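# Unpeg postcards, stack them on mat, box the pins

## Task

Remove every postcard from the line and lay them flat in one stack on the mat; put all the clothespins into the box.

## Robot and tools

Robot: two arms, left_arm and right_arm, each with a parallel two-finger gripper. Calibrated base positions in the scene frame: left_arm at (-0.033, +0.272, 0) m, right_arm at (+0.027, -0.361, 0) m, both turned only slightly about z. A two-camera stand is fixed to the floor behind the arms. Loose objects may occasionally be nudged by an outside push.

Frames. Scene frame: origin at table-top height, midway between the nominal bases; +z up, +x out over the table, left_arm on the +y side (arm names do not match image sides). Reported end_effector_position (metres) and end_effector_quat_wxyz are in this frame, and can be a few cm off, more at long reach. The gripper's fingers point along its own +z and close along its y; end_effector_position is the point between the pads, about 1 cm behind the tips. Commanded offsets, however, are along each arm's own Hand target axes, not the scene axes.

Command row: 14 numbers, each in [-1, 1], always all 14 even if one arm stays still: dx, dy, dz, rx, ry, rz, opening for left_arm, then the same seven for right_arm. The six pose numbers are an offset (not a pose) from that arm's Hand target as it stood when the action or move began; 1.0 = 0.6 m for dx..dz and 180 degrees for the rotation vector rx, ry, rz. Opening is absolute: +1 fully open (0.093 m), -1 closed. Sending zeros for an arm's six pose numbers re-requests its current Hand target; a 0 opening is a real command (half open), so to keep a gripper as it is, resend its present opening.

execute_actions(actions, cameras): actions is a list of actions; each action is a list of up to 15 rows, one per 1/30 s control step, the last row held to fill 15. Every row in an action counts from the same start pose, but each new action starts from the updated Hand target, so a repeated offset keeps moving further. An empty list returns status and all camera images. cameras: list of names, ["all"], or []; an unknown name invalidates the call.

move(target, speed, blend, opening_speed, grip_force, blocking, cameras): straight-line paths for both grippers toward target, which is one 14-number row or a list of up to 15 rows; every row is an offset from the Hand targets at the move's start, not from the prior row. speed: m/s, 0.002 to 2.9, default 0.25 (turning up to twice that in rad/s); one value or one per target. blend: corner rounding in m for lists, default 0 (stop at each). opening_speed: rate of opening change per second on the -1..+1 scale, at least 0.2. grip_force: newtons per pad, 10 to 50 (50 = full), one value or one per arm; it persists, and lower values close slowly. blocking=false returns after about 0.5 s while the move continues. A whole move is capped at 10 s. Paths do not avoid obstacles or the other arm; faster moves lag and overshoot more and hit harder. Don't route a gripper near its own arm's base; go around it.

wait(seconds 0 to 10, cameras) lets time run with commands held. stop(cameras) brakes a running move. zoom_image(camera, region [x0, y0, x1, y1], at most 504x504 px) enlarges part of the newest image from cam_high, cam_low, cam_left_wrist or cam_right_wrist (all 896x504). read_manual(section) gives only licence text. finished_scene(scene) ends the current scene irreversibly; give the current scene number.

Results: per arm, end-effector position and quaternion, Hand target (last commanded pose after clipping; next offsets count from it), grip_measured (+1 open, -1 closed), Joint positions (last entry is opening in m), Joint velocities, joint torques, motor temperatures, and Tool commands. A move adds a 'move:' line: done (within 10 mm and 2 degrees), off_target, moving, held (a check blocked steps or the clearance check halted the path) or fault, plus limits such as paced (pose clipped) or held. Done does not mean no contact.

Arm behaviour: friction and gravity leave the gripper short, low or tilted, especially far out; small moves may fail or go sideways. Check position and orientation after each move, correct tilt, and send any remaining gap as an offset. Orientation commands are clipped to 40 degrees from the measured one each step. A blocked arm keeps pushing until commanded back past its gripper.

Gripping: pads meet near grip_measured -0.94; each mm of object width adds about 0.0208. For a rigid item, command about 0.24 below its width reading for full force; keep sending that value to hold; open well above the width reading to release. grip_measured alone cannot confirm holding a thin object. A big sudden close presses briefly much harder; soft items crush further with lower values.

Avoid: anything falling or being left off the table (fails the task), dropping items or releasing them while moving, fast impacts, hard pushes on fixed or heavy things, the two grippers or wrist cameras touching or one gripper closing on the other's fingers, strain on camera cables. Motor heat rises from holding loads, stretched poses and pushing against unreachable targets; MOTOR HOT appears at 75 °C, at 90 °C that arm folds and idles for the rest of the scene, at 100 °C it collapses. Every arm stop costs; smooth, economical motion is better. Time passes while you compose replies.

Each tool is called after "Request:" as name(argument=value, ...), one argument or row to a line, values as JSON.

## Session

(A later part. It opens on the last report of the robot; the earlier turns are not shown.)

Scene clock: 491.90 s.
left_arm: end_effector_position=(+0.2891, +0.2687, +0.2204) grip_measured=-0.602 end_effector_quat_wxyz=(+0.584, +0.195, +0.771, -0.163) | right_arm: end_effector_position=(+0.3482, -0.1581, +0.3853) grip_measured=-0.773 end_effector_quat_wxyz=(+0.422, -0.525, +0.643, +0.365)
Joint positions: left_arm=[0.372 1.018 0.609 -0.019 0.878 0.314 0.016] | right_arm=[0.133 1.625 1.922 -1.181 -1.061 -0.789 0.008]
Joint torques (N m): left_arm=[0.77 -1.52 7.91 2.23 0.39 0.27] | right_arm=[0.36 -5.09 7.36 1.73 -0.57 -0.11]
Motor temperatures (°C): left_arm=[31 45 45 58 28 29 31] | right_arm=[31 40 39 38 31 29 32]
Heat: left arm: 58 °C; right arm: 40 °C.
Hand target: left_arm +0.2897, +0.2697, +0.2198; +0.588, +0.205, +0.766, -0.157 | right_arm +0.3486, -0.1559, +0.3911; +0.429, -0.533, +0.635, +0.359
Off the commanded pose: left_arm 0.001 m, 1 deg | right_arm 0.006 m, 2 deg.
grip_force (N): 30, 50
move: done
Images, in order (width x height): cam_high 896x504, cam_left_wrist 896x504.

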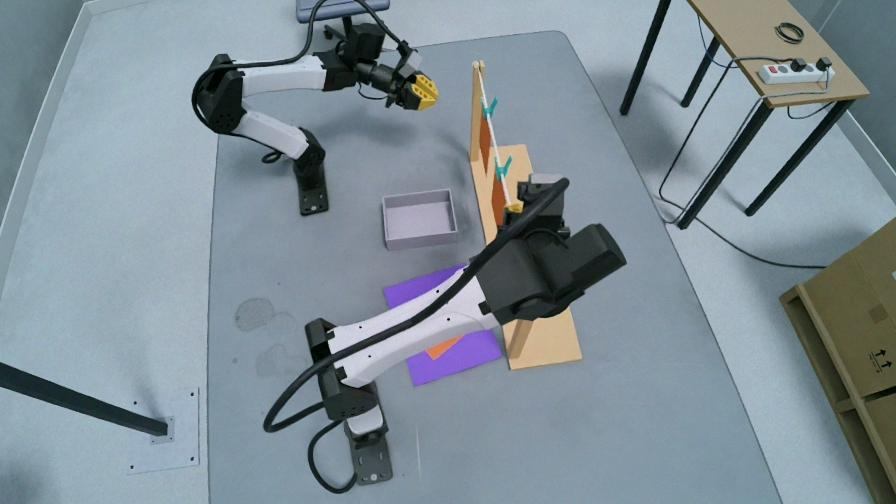

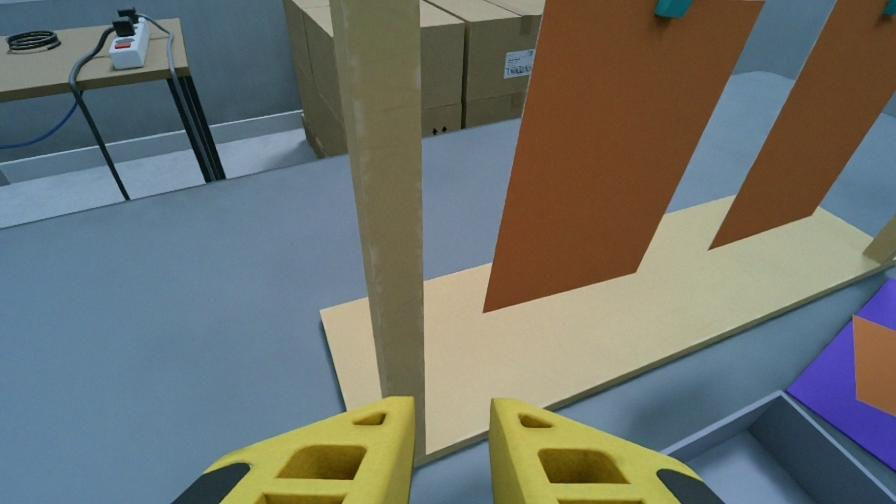

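Request:
move(
  target=[
    [0,0,0,0,0,0,-0.6, 0.021,0.186,0.02,0,0,0,-1],
    [0,0,0,0,0,0,-0.6, 0.104,0.304,0.415,0.045,0.1552,0.0332,-1],
    [0,0,0,0,0,0,-0.6, 0.262,0.317,0.558,0.045,0.1552,0.0332,-1],
  ],
  speed=0.2,
  blend=[0.03,0.03,0],
  cameras=["cam_high","cam_right_wrist","cam_low","cam_left_wrist"],
)

Scene clock: 515.77 s.
left_arm: end_effector_position=(+0.2890, +0.2686, +0.2204) grip_measured=-0.602 end_effector_quat_wxyz=(+0.584, +0.196, +0.771, -0.163) | right_arm: end_effector_position=(+0.2046, +0.1214, +0.1175) grip_measured=-0.773 end_effector_quat_wxyz=(+0.270, -0.544, +0.771, +0.193)
Joint positions: left_arm=[0.372 1.018 0.609 -0.019 0.879 0.314 0.016] | right_arm=[1.18 1.942 1.49 -0.442 -0.013 -0.009 0.008]
Joint torques (N m): left_arm=[0.9 -1.5 8.02 2.14 0.39 0.19] | right_arm=[0.16 -9.1 5.75 2.41 0.02 0.11]
Motor temperatures (°C): left_arm=[31 41 47 56 29 29 31] | right_arm=[31 40 39 38 31 29 32]
Heat: left arm: 56 °C; right arm: 40 °C.
Hand target: left_arm +0.2897, +0.2697, +0.2198; +0.588, +0.205, +0.766, -0.157 | right_arm +0.2052, +0.1251, +0.1200; +0.280, -0.539, +0.770, +0.197
Off the commanded pose: left_arm 0.001 m, 1 deg | right_arm 0.004 m, 1 deg.
grip_force (N): 30, 50
move: done

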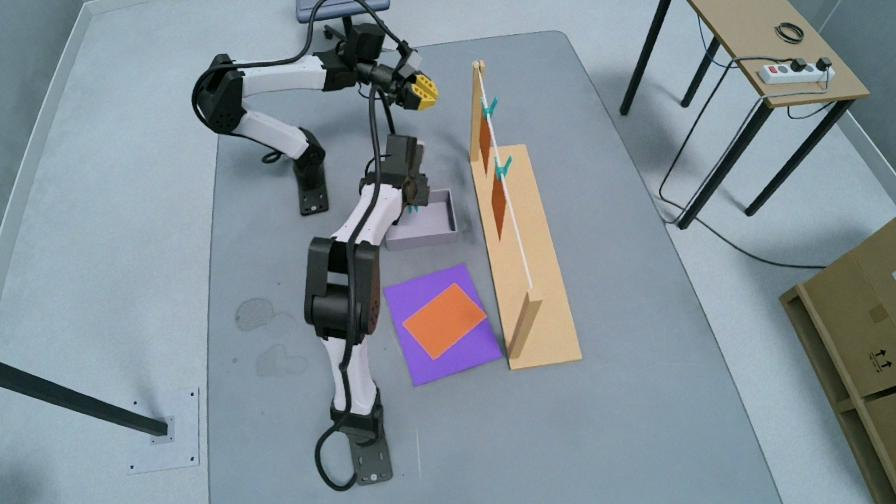

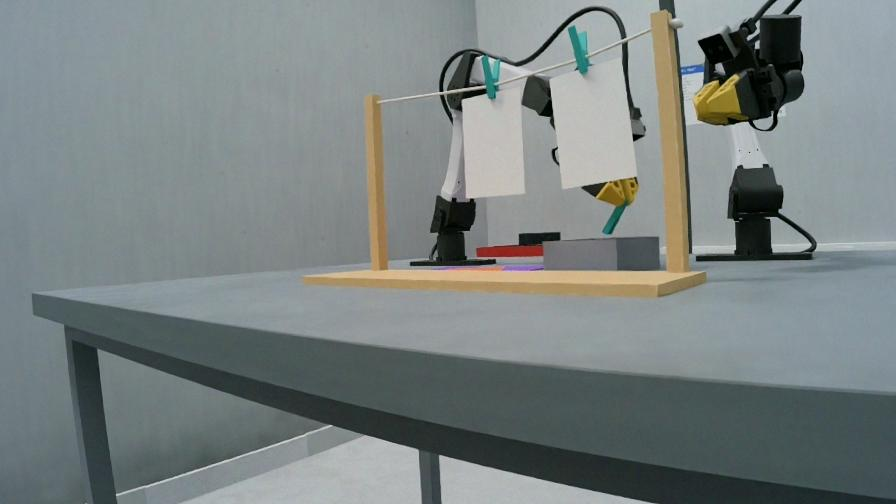

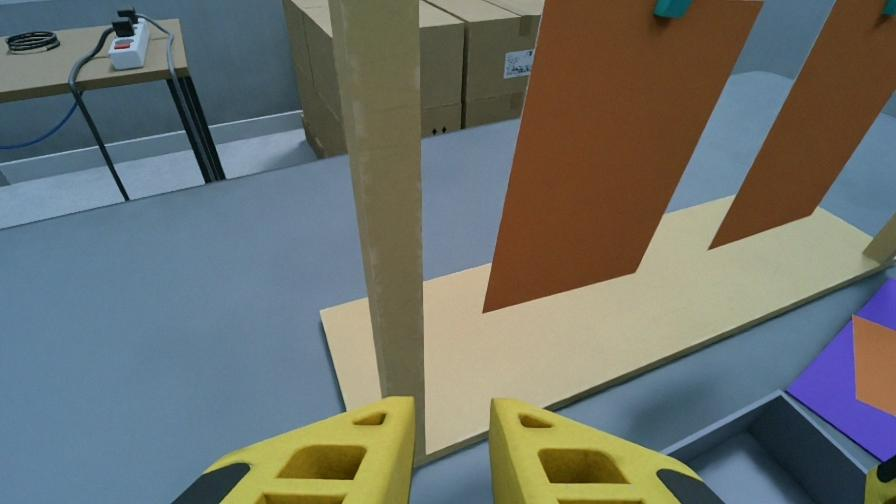

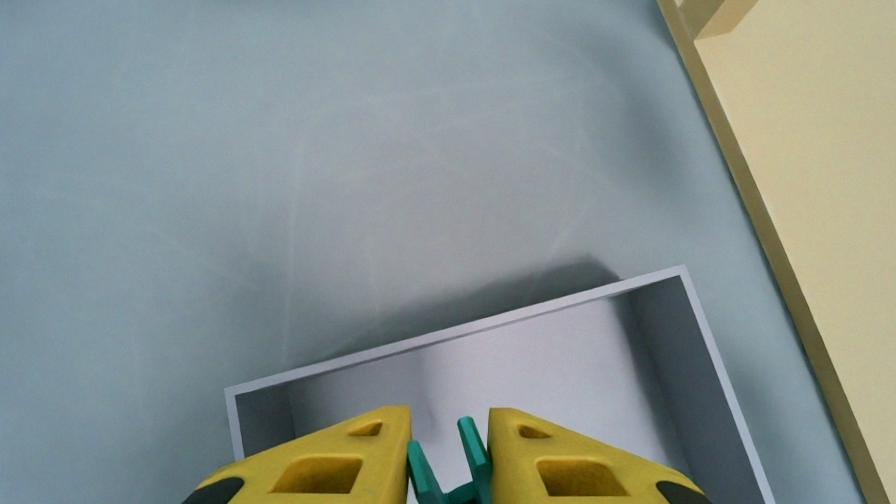

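Request:
move(
  target=[0,0,0,0,0,0,-0.6, 0.0665,0,0.079,0,0,0,-1],
  speed=0.1,
  cameras=["cam_right_wrist","cam_low"],
)

Request:
move(
  target=[0,0,0,0,0,0,-0.6, 0,0,0,0,0,0,-0.2],
  opening_speed=0.6,
  cameras=["cam_right_wrist","cam_high"],
)

Scene clock: 532.83 s.
left_arm: end_effector_position=(+0.2890, +0.2686, +0.2204) grip_measured=-0.602 end_effector_quat_wxyz=(+0.584, +0.196, +0.771, -0.163) | right_arm: end_effector_position=(+0.2057, +0.1237, +0.0650) grip_measured=-0.773 end_effector_quat_wxyz=(+0.278, -0.542, +0.768, +0.198)
Joint positions: left_arm=[0.372 1.018 0.609 -0.019 0.879 0.314 0.016] | right_arm=[1.18 2.003 1.346 -0.218 -0.012 -0.009 0.008]
Joint torques (N m): left_arm=[1.02 -1.63 8.1 2.21 0.37 0.22] | right_arm=[0.17 -8.14 4.86 2.48 0.01 0.11]
Motor temperatures (°C): left_arm=[31 40 48 55 29 29 31] | right_arm=[31 43 38 39 31 29 32]
Heat: left arm: 55 °C; right arm: 43 °C.
Hand target: left_arm +0.2897, +0.2697, +0.2198; +0.588, +0.205, +0.766, -0.157 | right_arm +0.2052, +0.1251, +0.0580; +0.280, -0.539, +0.770, +0.196
Off the commanded pose: left_arm 0.001 m, 1 deg | right_arm 0.007 m, 0 deg.
grip_force (N): 30, 50
move: done
Images, in order (width x height): cam_low 896x504, cam_right_wrist 896x504.

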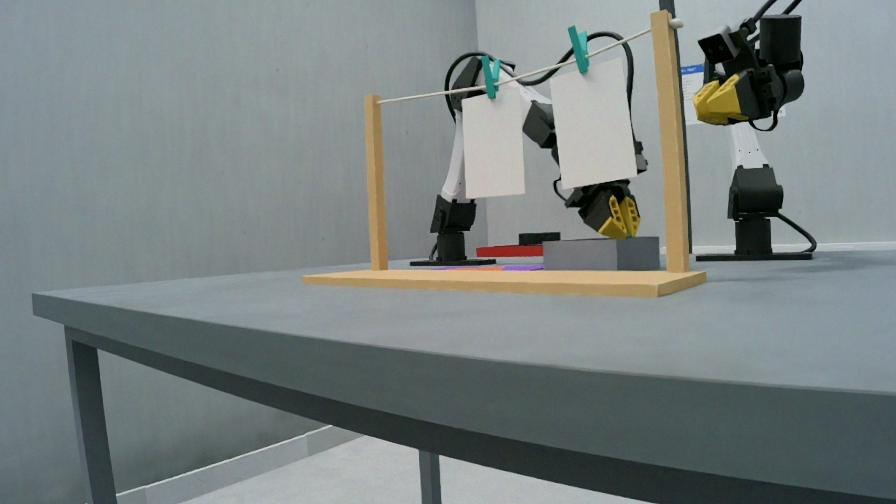

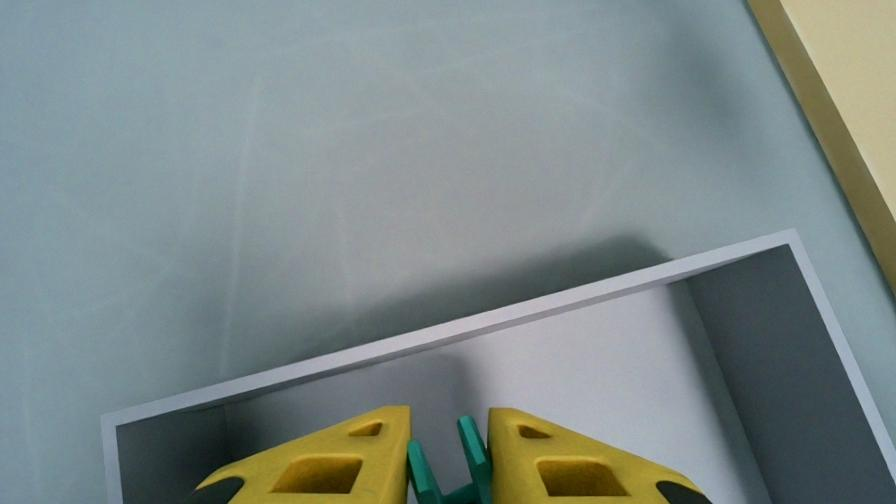

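Scene clock: 534.37 s.
left_arm: end_effector_position=(+0.2890, +0.2686, +0.2204) grip_measured=-0.602 end_effector_quat_wxyz=(+0.584, +0.196, +0.771, -0.163) | right_arm: end_effector_position=(+0.2057, +0.1238, +0.0651) grip_measured=-0.201 end_effector_quat_wxyz=(+0.278, -0.541, +0.768, +0.198)
Joint positions: left_arm=[0.372 1.018 0.609 -0.019 0.879 0.314 0.016] | right_arm=[1.18 2.003 1.346 -0.217 -0.012 -0.009 0.036]
Joint torques (N m): left_arm=[0.73 -1.68 8.01 2.26 0.38 0.21] | right_arm=[0.17 -8.14 4.86 2.46 0.01 0.11]
Motor temperatures (°C): left_arm=[31 40 48 55 29 29 31] | right_arm=[31 43 39 39 31 29 32]
Heat: left arm: 55 °C; right arm: 43 °C.
Hand target: left_arm +0.2897, +0.2697, +0.2198; +0.588, +0.205, +0.766, -0.157 | right_arm +0.2051, +0.1251, +0.0581; +0.280, -0.539, +0.770, +0.197
Off the commanded pose: left_arm 0.001 m, 1 deg | right_arm 0.007 m, 0 deg.
grip_force (N): 30, 50
move: done
Images, in order (width x height): cam_high 896x504, cam_right_wrist 896x504.

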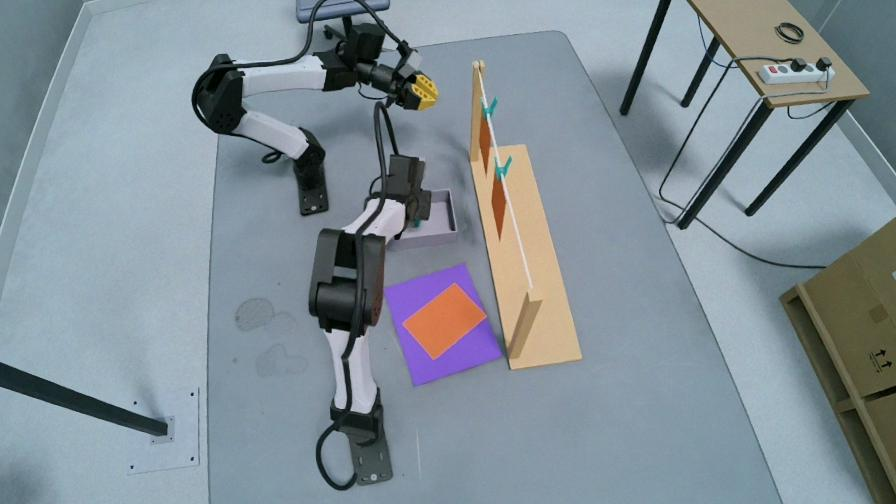

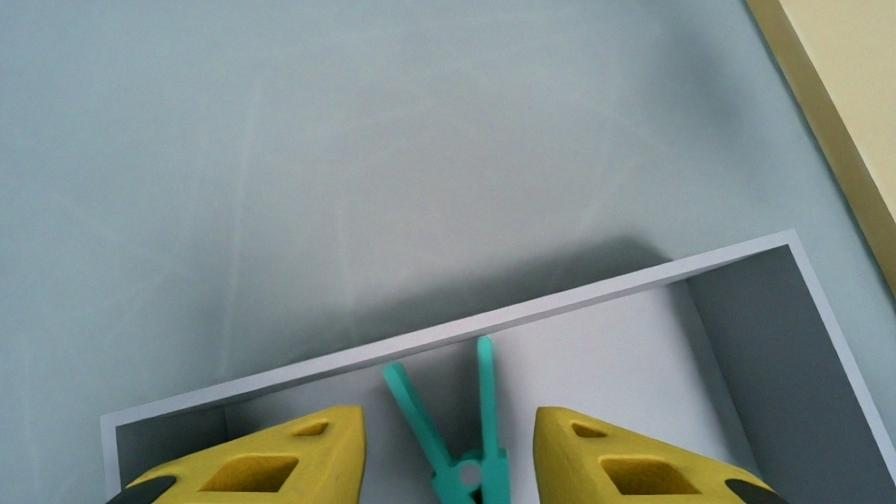

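Request:
move(
  target=[
    [0,0,0,0,0,0,-0.6, -0.164,0,-0.2367,0,0,0,-0.2],
    [0,0,0,0,0,0,-0.6, -0.125,-0.172,-0.617,-0.045,-0.1552,-0.0332,0.3],
    [0,0,0,0,0,0,-0.6, -0.123,-0.332,-0.58,-0.045,-0.1552,-0.0332,0.3],
  ],
  speed=0.2,
  blend=[0.02,0.03,0],
  cameras=["cam_high","cam_right_wrist","cam_left_wrist"],
)

Scene clock: 571.50 s.
left_arm: end_effector_position=(+0.2890, +0.2686, +0.2204) grip_measured=-0.602 end_effector_quat_wxyz=(+0.584, +0.196, +0.771, -0.163) | right_arm: end_effector_position=(+0.3361, -0.1014, +0.3613) grip_measured=+0.299 end_effector_quat_wxyz=(+0.419, -0.525, +0.649, +0.357)
Joint positions: left_arm=[0.372 1.018 0.609 -0.019 0.879 0.314 0.016] | right_arm=[0.333 1.534 1.69 -0.842 -0.898 -0.544 0.06]
Joint torques (N m): left_arm=[0.51 -1.62 7.79 2.19 0.42 0.21] | right_arm=[-0.57 -5.12 8.05 2.11 -0.71 -0.16]
Heat: left arm: 54 °C; right arm: 44 °C.
Hand target: left_arm +0.2897, +0.2697, +0.2198; +0.588, +0.205, +0.766, -0.157 | right_arm +0.3353, -0.1003, +0.3720; +0.429, -0.533, +0.635, +0.359
Off the commanded pose: left_arm 0.001 m, 1 deg | right_arm 0.011 m, 2 deg.
grip_force (N): 30, 50
move: off_target (right_arm); blend cut to 0 m at target 2
Images, in order (width x height): cam_high 896x504, cam_left_wrist 896x504, cam_right_wrist 896x504.

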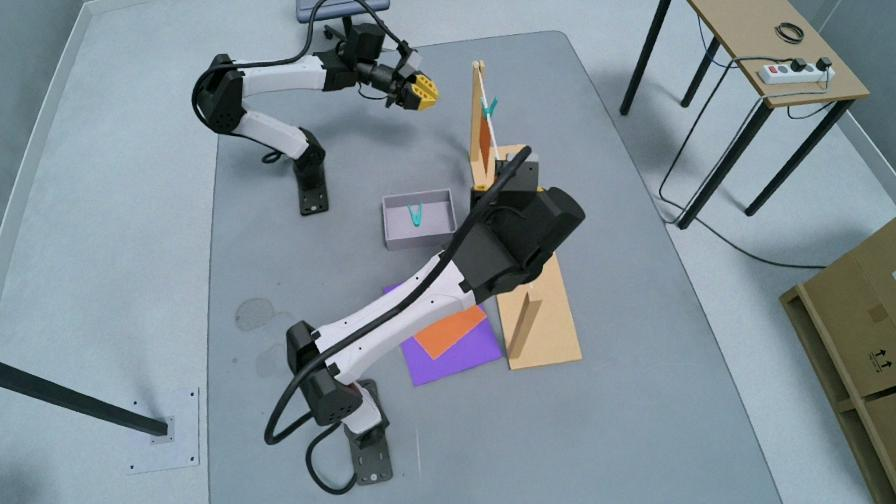

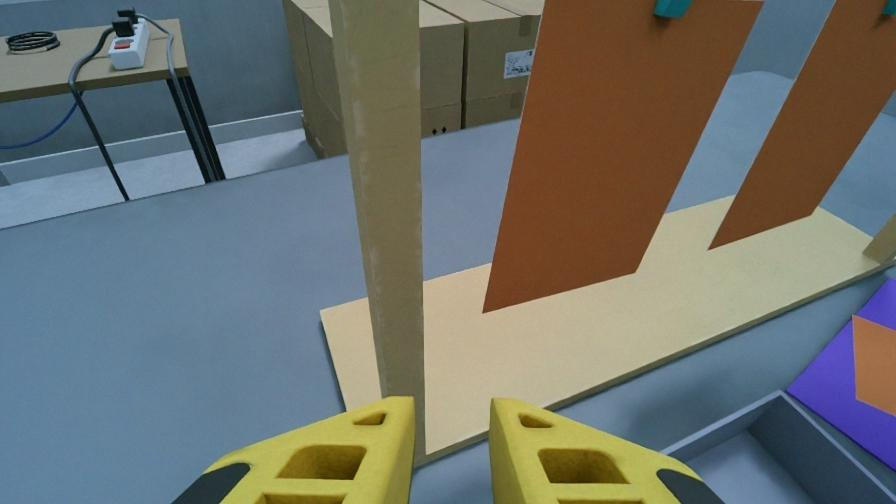

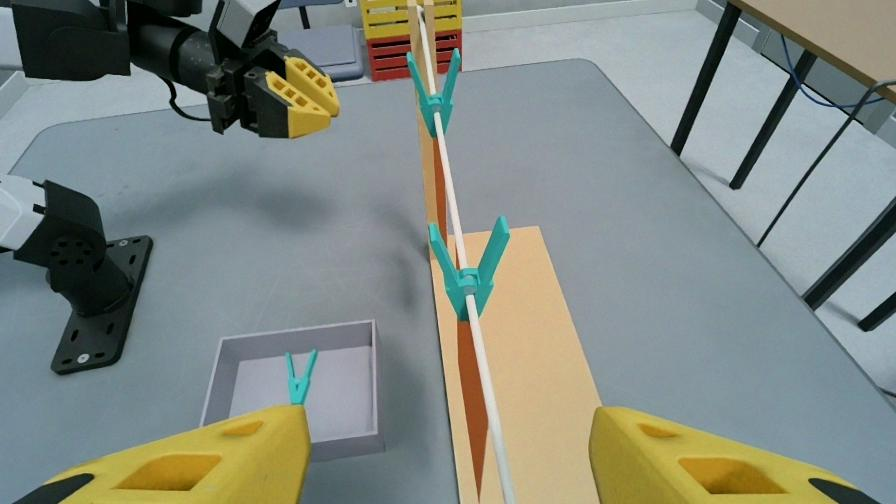

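Request:
move(
  target=[
    [0.057,-0.1395,0.109,0.2228,-0.0989,0.0217,-0.42,0,0,0,0,0,0,0.3],
    [0.037,-0.194,0.196,0.2228,-0.0989,0.0217,-0.42,0,0,0,0,0,0,0.3],
  ],
  speed=0.2,
  blend=[0.03,0],
  cameras=["all"],
)

Scene clock: 609.90 s.
left_arm: end_effector_position=(+0.3190, +0.1151, +0.1596) grip_measured=-0.422 end_effector_quat_wxyz=(+0.580, +0.387, +0.575, -0.429) | right_arm: end_effector_position=(+0.3360, -0.1014, +0.3612) grip_measured=+0.299 end_effector_quat_wxyz=(+0.418, -0.525, +0.649, +0.357)
Joint positions: left_arm=[-0.026 1.882 0.574 1.429 1.233 -0.159 0.025] | right_arm=[0.333 1.534 1.69 -0.843 -0.899 -0.545 0.06]
Joint torques (N m): left_arm=[0.18 -5.46 6.86 2.22 -0.01 -0.13] | right_arm=[-0.57 -5.09 8.08 2.1 -0.73 -0.15]
Heat: left arm: 54 °C; right arm: 42 °C.
Hand target: left_arm +0.3248, +0.1150, +0.1679; +0.596, +0.393, +0.561, -0.419 | right_arm +0.3353, -0.1003, +0.3719; +0.429, -0.533, +0.635, +0.359
Off the commanded pose: left_arm 0.010 m, 3 deg | right_arm 0.011 m, 2 deg.
grip_force (N): 30, 50
move: off_target (left_arm, right_arm)

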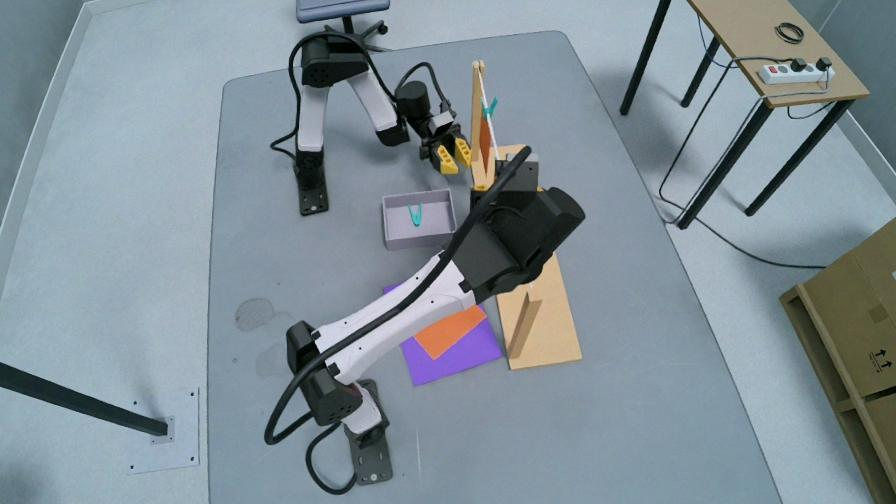

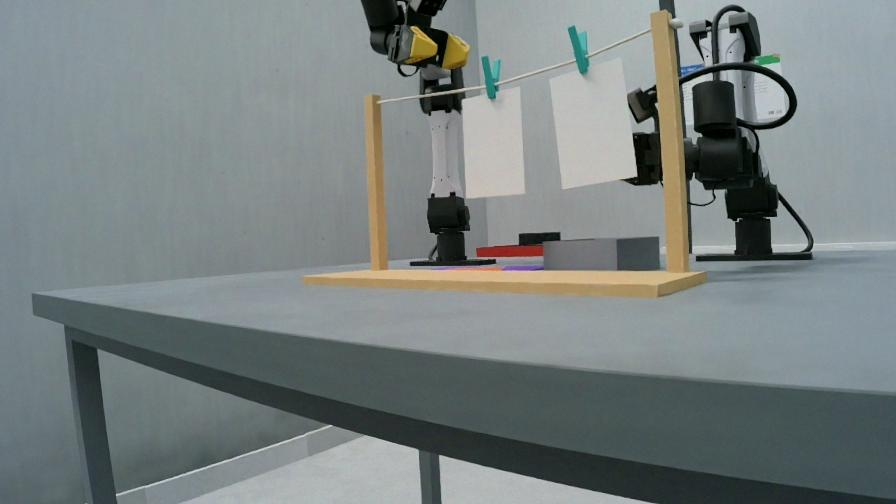

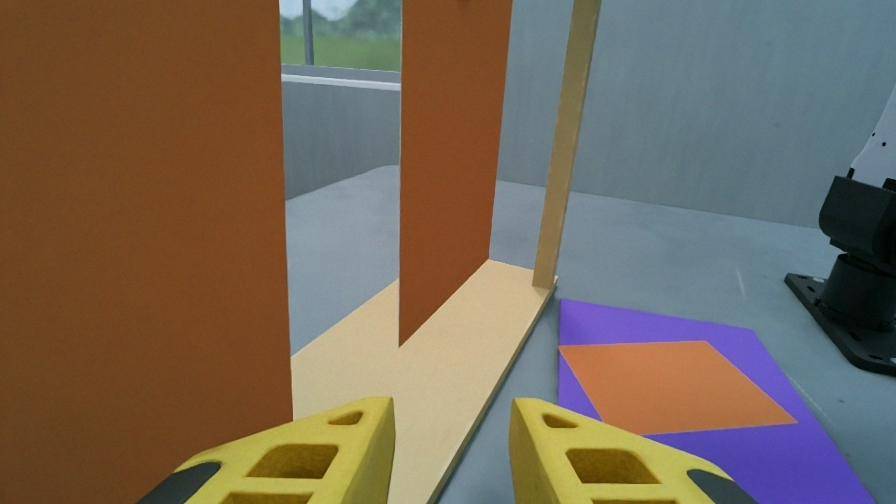

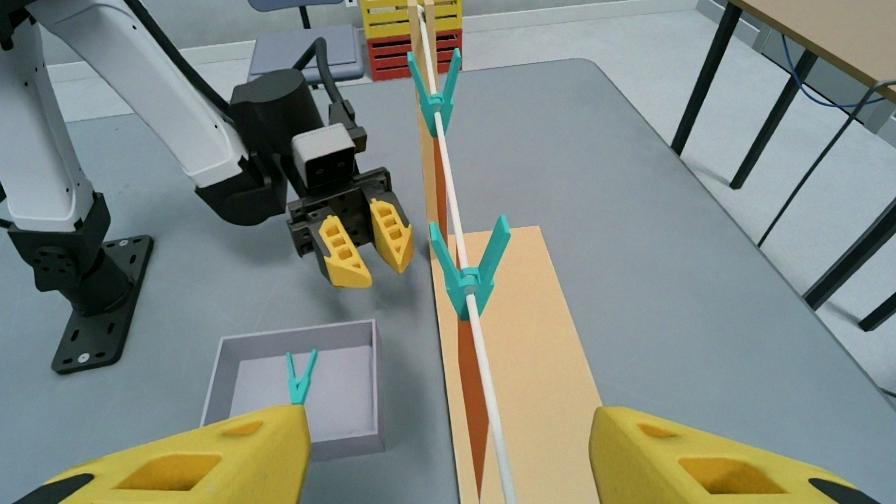

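Request:
move(
  target=[-0.008,0.02,0.075,0,0,0,-0.42,0,0,0,0,0,0,0.3],
  speed=0.12,
  cameras=["cam_left_wrist","cam_right_wrist"],
)

Scene clock: 634.33 s.
left_arm: end_effector_position=(+0.3453, +0.0779, +0.1732) grip_measured=-0.422 end_effector_quat_wxyz=(+0.586, +0.387, +0.567, -0.430) | right_arm: end_effector_position=(+0.3360, -0.1014, +0.3612) grip_measured=+0.299 end_effector_quat_wxyz=(+0.418, -0.525, +0.649, +0.357)
Joint positions: left_arm=[-0.141 1.914 0.703 1.343 1.119 -0.152 0.025] | right_arm=[0.333 1.534 1.69 -0.843 -0.899 -0.545 0.06]
Joint torques (N m): left_arm=[0.09 -6.22 7.51 1.84 -0.06 0.14] | right_arm=[-0.57 -5.11 8.06 2.1 -0.72 -0.15]
Motor temperatures (°C): left_arm=[31 38 48 57 29 29 31] | right_arm=[31 41 42 40 31 29 31]
Heat: left arm: 57 °C; right arm: 42 °C.
Hand target: left_arm +0.3513, +0.0770, +0.1755; +0.596, +0.393, +0.561, -0.419 | right_arm +0.3353, -0.1003, +0.3719; +0.429, -0.533, +0.635, +0.359
Off the commanded pose: left_arm 0.007 m, 2 deg | right_arm 0.011 m, 2 deg.
grip_force (N): 30, 50
move: off_target (right_arm)
Images, in order (width x height): cam_left_wrist 896x504, cam_right_wrist 896x504.

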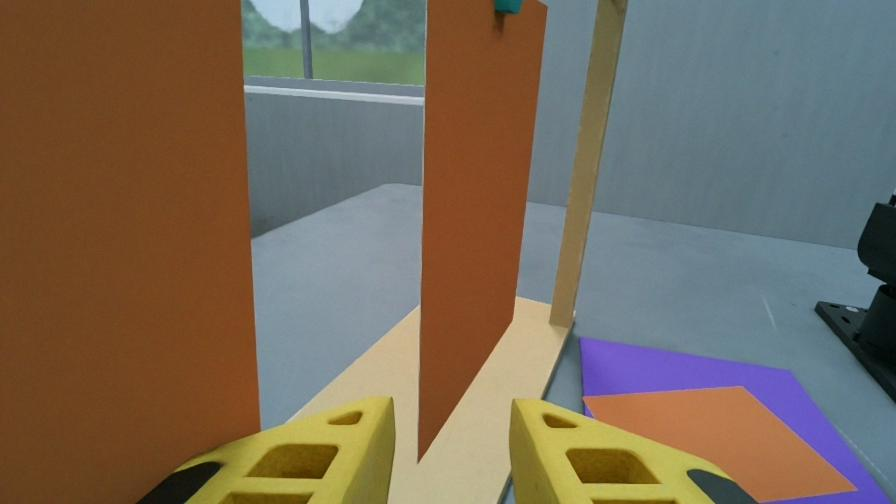

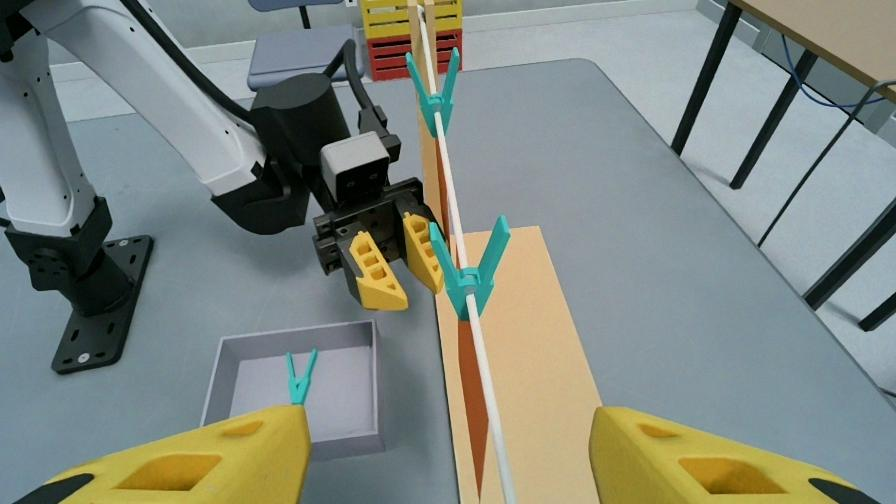

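Request:
move(
  target=[0.008,0.012,0.07,0,0,0,-0.42,0,0,0,0,0,0,0.3],
  speed=0.1,
  cameras=["cam_left_wrist","cam_right_wrist"],
)

Scene clock: 642.83 s.
left_arm: end_effector_position=(+0.3659, +0.0409, +0.1710) grip_measured=-0.422 end_effector_quat_wxyz=(+0.586, +0.388, +0.566, -0.430) | right_arm: end_effector_position=(+0.3360, -0.1014, +0.3612) grip_measured=+0.299 end_effector_quat_wxyz=(+0.418, -0.525, +0.649, +0.357)
Joint positions: left_arm=[-0.239 1.985 0.817 1.278 1.023 -0.126 0.025] | right_arm=[0.333 1.534 1.69 -0.843 -0.899 -0.545 0.06]
Joint torques (N m): left_arm=[0.12 -6.91 8.16 1.9 0.01 0.23] | right_arm=[-0.57 -5.11 8.08 2.1 -0.72 -0.16]
Motor temperatures (°C): left_arm=[31 40 48 57 29 29 31] | right_arm=[31 41 42 40 31 29 31]
Heat: left arm: 57 °C; right arm: 42 °C.
Hand target: left_arm +0.3724, +0.0398, +0.1732; +0.596, +0.393, +0.561, -0.419 | right_arm +0.3353, -0.1003, +0.3719; +0.429, -0.533, +0.635, +0.359
Off the commanded pose: left_arm 0.007 m, 2 deg | right_arm 0.011 m, 2 deg.
grip_force (N): 30, 50
move: off_target (right_arm)
Images, in order (width x height): cam_left_wrist 896x504, cam_right_wrist 896x504.

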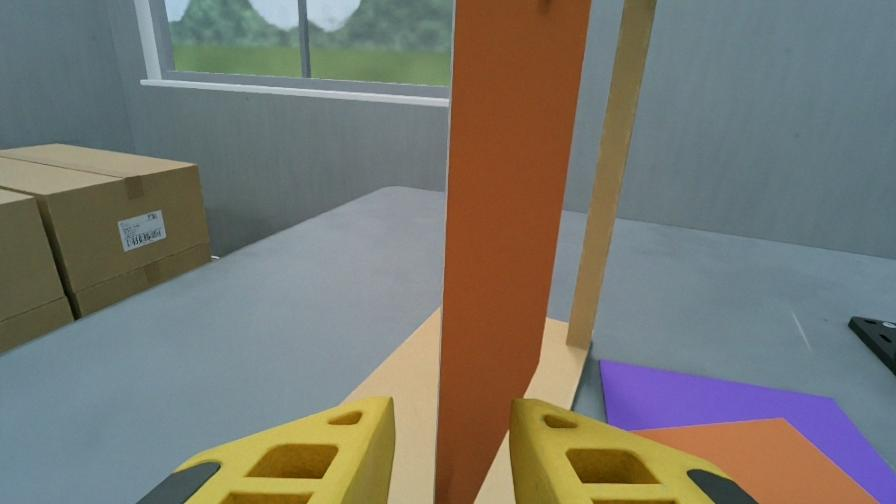

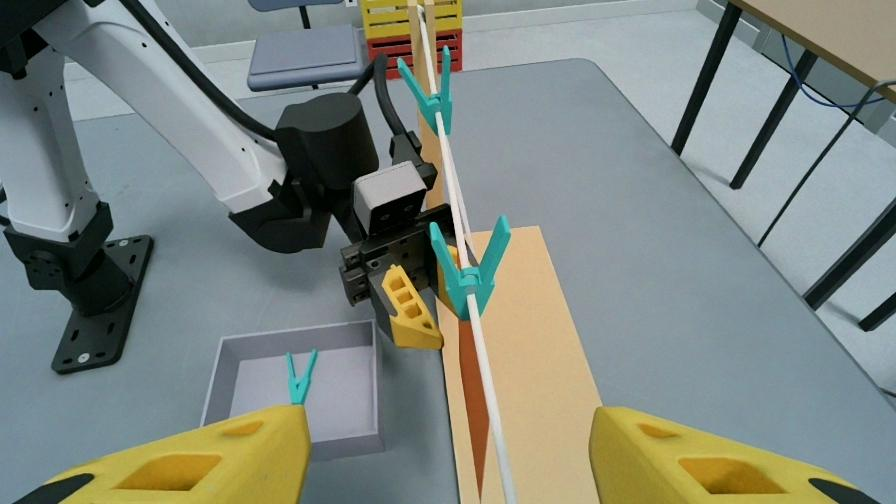

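Request:
move(
  target=[0,0.003,0.013,0,0,0,-0.42,0,0,0,0,0,0,0.3],
  speed=0.06,
  cameras=["cam_left_wrist"],
)

Request:
move(
  target=[0,0,0,0,0,0,-1,0,0,0,0,0,0,0.3],
  speed=0.06,
  opening_speed=0.5,
  grip_force=[30,50],
  cameras=["cam_left_wrist","cam_low","cam_right_wrist"],
)

Scene clock: 652.70 s.
left_arm: end_effector_position=(+0.3712, +0.0358, +0.1717) grip_measured=-0.422 end_effector_quat_wxyz=(+0.587, +0.387, +0.567, -0.429) | right_arm: end_effector_position=(+0.3360, -0.1014, +0.3612) grip_measured=+0.299 end_effector_quat_wxyz=(+0.418, -0.525, +0.649, +0.357)
Joint positions: left_arm=[-0.251 1.997 0.843 1.262 1.008 -0.123 0.025] | right_arm=[0.333 1.534 1.69 -0.843 -0.899 -0.545 0.06]
Joint torques (N m): left_arm=[0.05 -7.02 7.9 1.94 -0.08 0.25] | right_arm=[-0.57 -5.11 8.08 2.1 -0.73 -0.16]
Motor temperatures (°C): left_arm=[31 40 48 56 29 29 31] | right_arm=[31 41 43 40 31 29 30]
Heat: left arm: 56 °C; right arm: 43 °C.
Hand target: left_arm +0.3768, +0.0332, +0.1737; +0.596, +0.393, +0.561, -0.419 | right_arm +0.3353, -0.1003, +0.3719; +0.429, -0.533, +0.635, +0.359
Off the commanded pose: left_arm 0.006 m, 2 deg | right_arm 0.011 m, 2 deg.
grip_force (N): 30, 50
move: off_target (right_arm)
Images, in order (width x height): cam_left_wrist 896x504.

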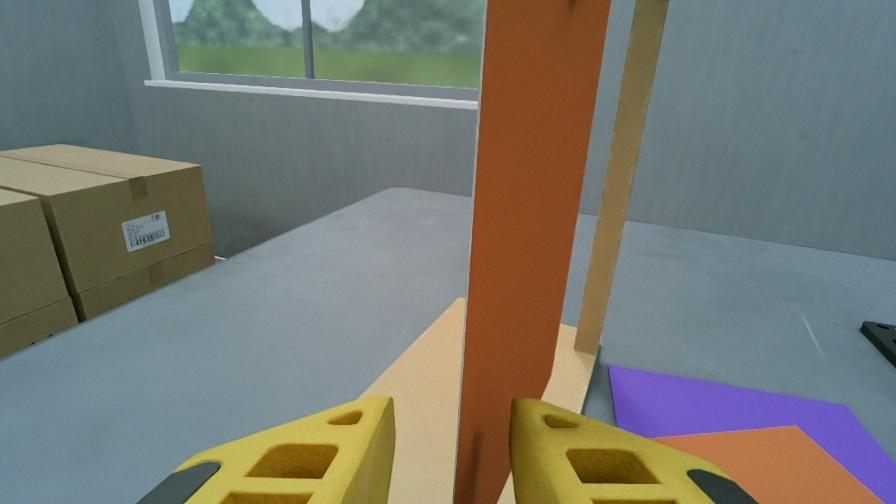

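Scene clock: 654.50 s.
left_arm: end_effector_position=(+0.3710, +0.0353, +0.1717) grip_measured=-0.979 end_effector_quat_wxyz=(+0.587, +0.388, +0.566, -0.429) | right_arm: end_effector_position=(+0.3360, -0.1014, +0.3612) grip_measured=+0.299 end_effector_quat_wxyz=(+0.418, -0.525, +0.649, +0.357)
Joint positions: left_arm=[-0.253 1.997 0.843 1.262 1.007 -0.121 0] | right_arm=[0.333 1.534 1.69 -0.843 -0.899 -0.545 0.06]
Joint torques (N m): left_arm=[-0.14 -7.16 7.94 1.88 -0.04 0.15] | right_arm=[-0.57 -5.12 8.08 2.1 -0.72 -0.16]
Motor temperatures (°C): left_arm=[31 41 48 55 29 29 31] | right_arm=[31 41 43 40 31 29 30]
Heat: left arm: 55 °C; right arm: 43 °C.
Hand target: left_arm +0.3768, +0.0331, +0.1736; +0.596, +0.393, +0.561, -0.419 | right_arm +0.3353, -0.1003, +0.3719; +0.429, -0.533, +0.635, +0.359
Off the commanded pose: left_arm 0.006 m, 2 deg | right_arm 0.011 m, 2 deg.
grip_force (N): 30, 50
move: off_target (right_arm)
Images, in order (width x height): cam_low 896x504, cam_left_wrist 896x504, cam_right_wrist 896x504.

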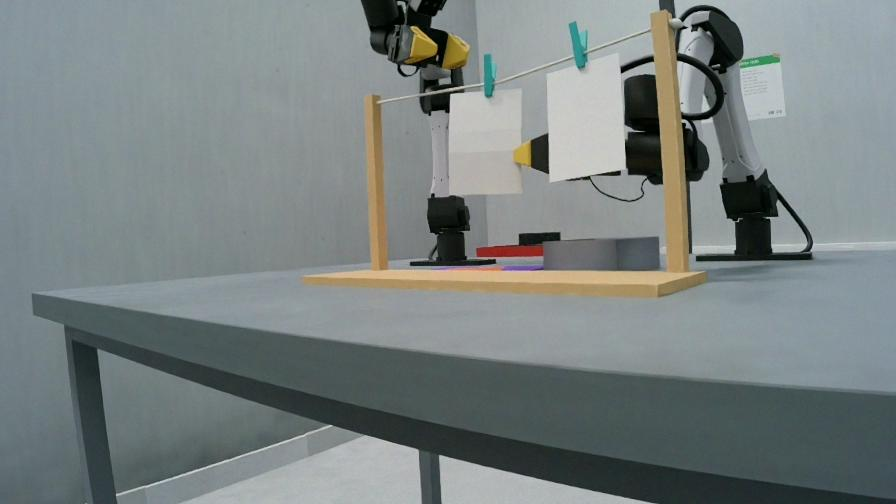

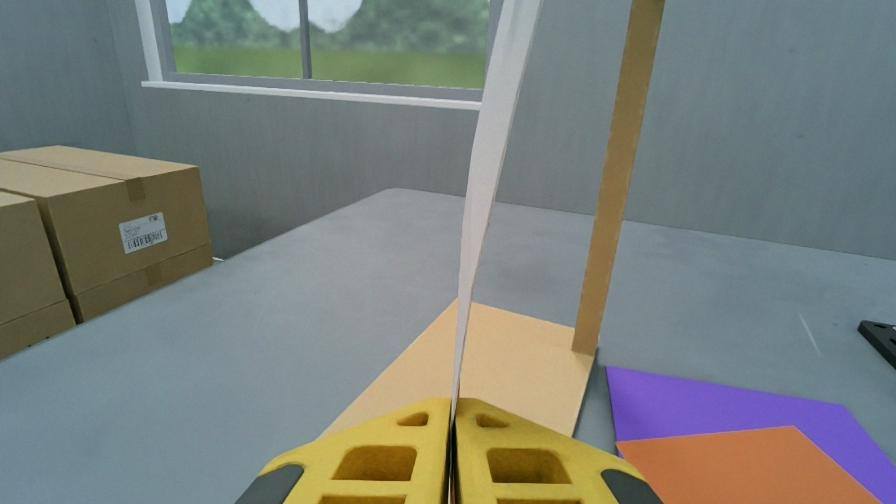

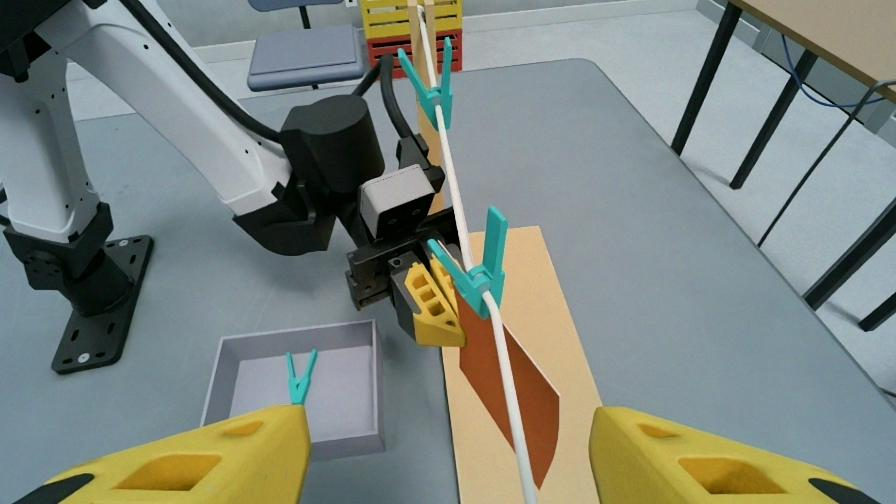

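Request:
move(
  target=[0,-0.01,0,0.0555,0,-0.0034,-1,0,0,0,0,0,0,0.3],
  speed=0.06,
  cameras=["cam_left_wrist","cam_high","cam_right_wrist"],
)

Scene clock: 671.67 s.
left_arm: end_effector_position=(+0.3671, +0.0308, +0.1715) grip_measured=-0.979 end_effector_quat_wxyz=(+0.556, +0.439, +0.529, -0.468) | right_arm: end_effector_position=(+0.3360, -0.1014, +0.3612) grip_measured=+0.299 end_effector_quat_wxyz=(+0.418, -0.525, +0.649, +0.357)
Joint positions: left_arm=[-0.233 2.064 0.94 1.274 1.187 -0.147 0] | right_arm=[0.333 1.534 1.69 -0.843 -0.899 -0.545 0.06]
Joint torques (N m): left_arm=[0.51 -7.32 8.05 1.87 0.16 -0.14] | right_arm=[-0.57 -5.11 8.06 2.1 -0.72 -0.16]
Heat: left arm: 54 °C; right arm: 43 °C.
Hand target: left_arm +0.3711, +0.0311, +0.1737; +0.557, +0.440, +0.524, -0.470 | right_arm +0.3353, -0.1003, +0.3719; +0.429, -0.533, +0.635, +0.359
Off the commanded pose: left_arm 0.005 m, 1 deg | right_arm 0.011 m, 2 deg.
grip_force (N): 30, 50
move: off_target (right_arm)
Images, in order (width x height): cam_high 896x504, cam_left_wrist 896x504, cam_right_wrist 896x504.

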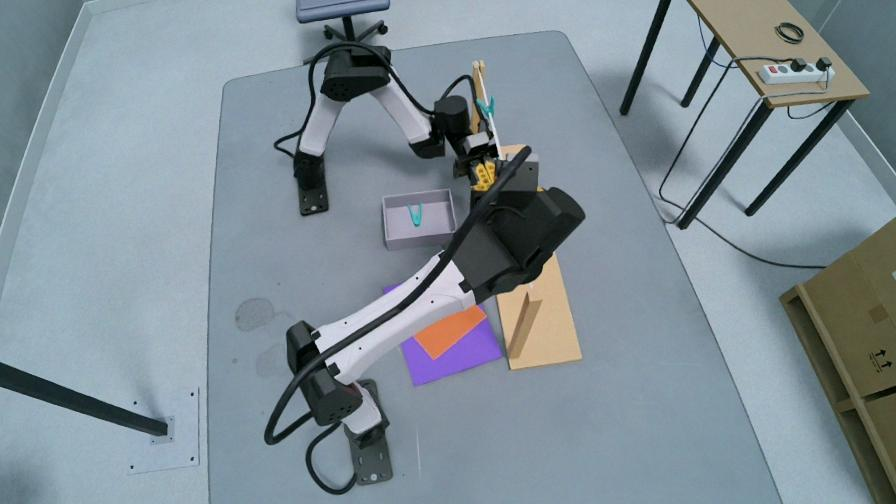

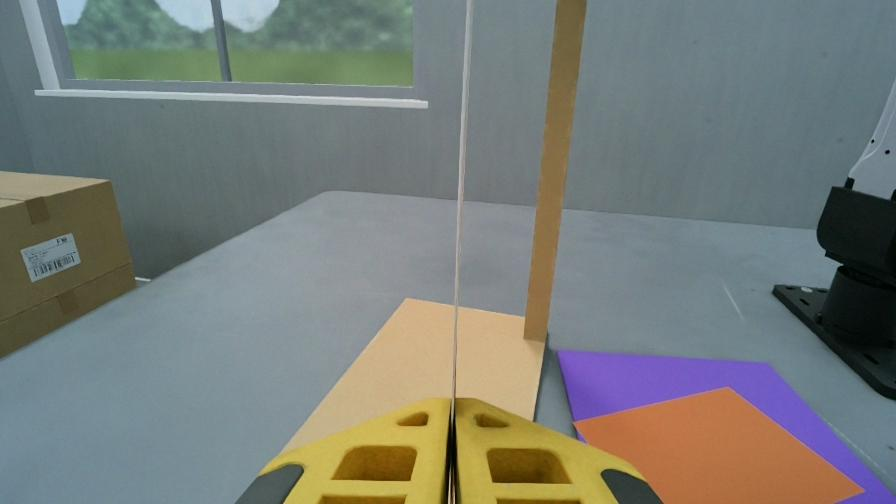

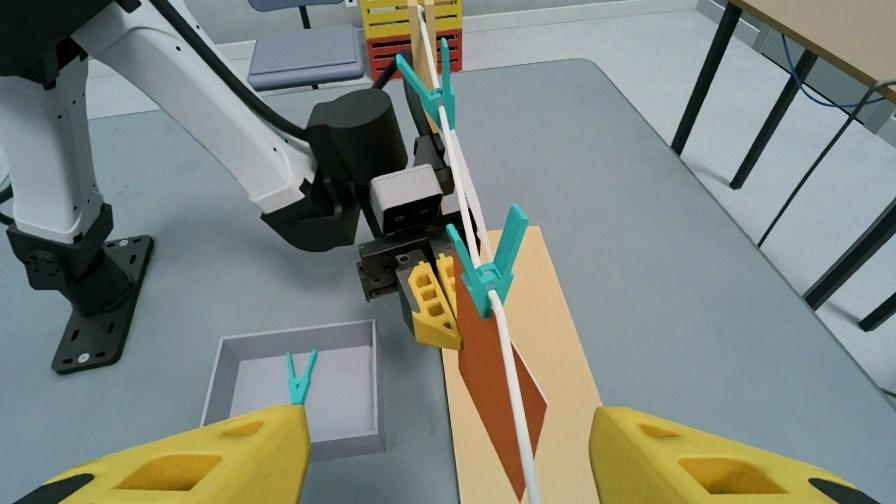

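Request:
move(
  target=[0,-0.02,0,0,0,0,-1,0,0,0,-0.0515,0,-0.0208,0.3],
  speed=0.06,
  cameras=["cam_left_wrist","cam_right_wrist"],
)

Scene clock: 679.00 s.
left_arm: end_effector_position=(+0.3636, +0.0315, +0.1691) grip_measured=-0.979 end_effector_quat_wxyz=(+0.556, +0.439, +0.528, -0.468) | right_arm: end_effector_position=(+0.3343, -0.1002, +0.3637) grip_measured=+0.299 end_effector_quat_wxyz=(-0.386, +0.581, -0.599, -0.393)
Joint positions: left_arm=[-0.233 2.064 0.923 1.295 1.187 -0.147 0] | right_arm=[0.3 1.695 1.919 -1.132 -1.048 -0.814 0.06]
Joint torques (N m): left_arm=[-0.03 -9.61 5.07 1.88 -0.02 -0.11] | right_arm=[-0.95 -5.71 7.56 1.7 -0.88 -0.18]
Heat: left arm: 54 °C; right arm: 43 °C.
Hand target: left_arm +0.3593, +0.0290, +0.1737; +0.558, +0.440, +0.524, -0.470 | right_arm +0.3354, -0.1003, +0.3719; -0.396, +0.586, -0.586, -0.395
Off the commanded pose: left_arm 0.007 m, 0 deg | right_arm 0.008 m, 2 deg.
grip_force (N): 30, 50
move: done
Images, in order (width x height): cam_left_wrist 896x504, cam_right_wrist 896x504.

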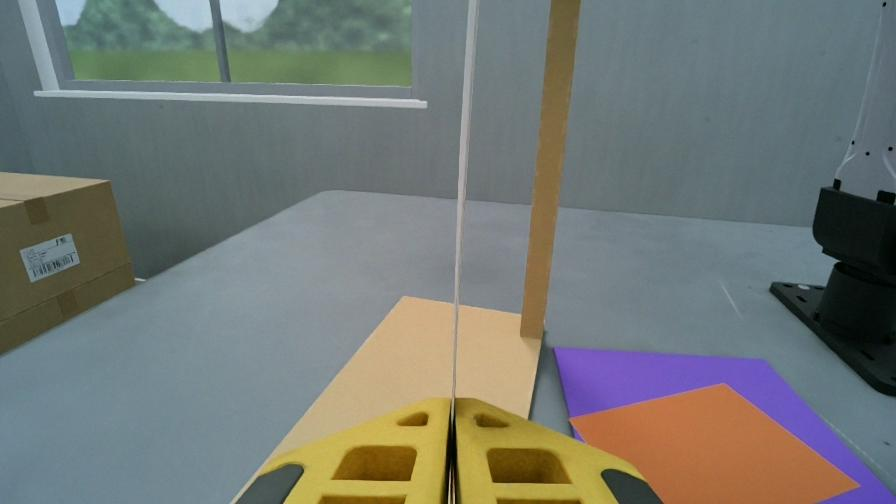

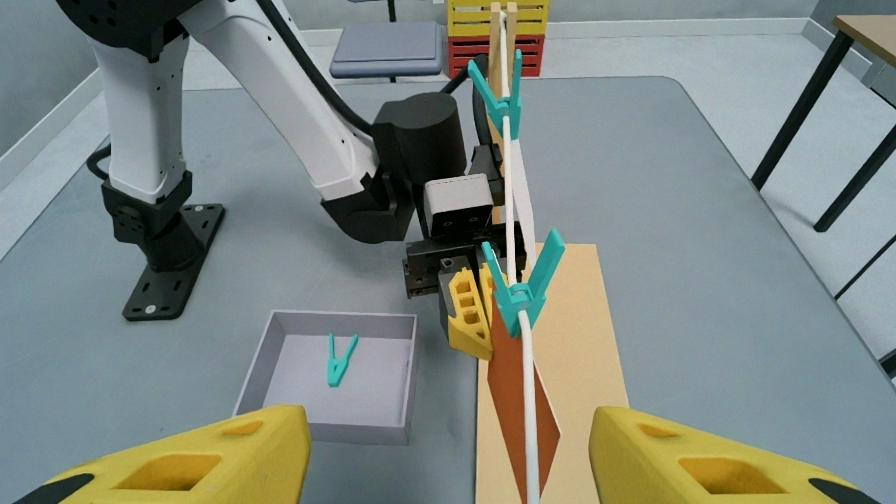

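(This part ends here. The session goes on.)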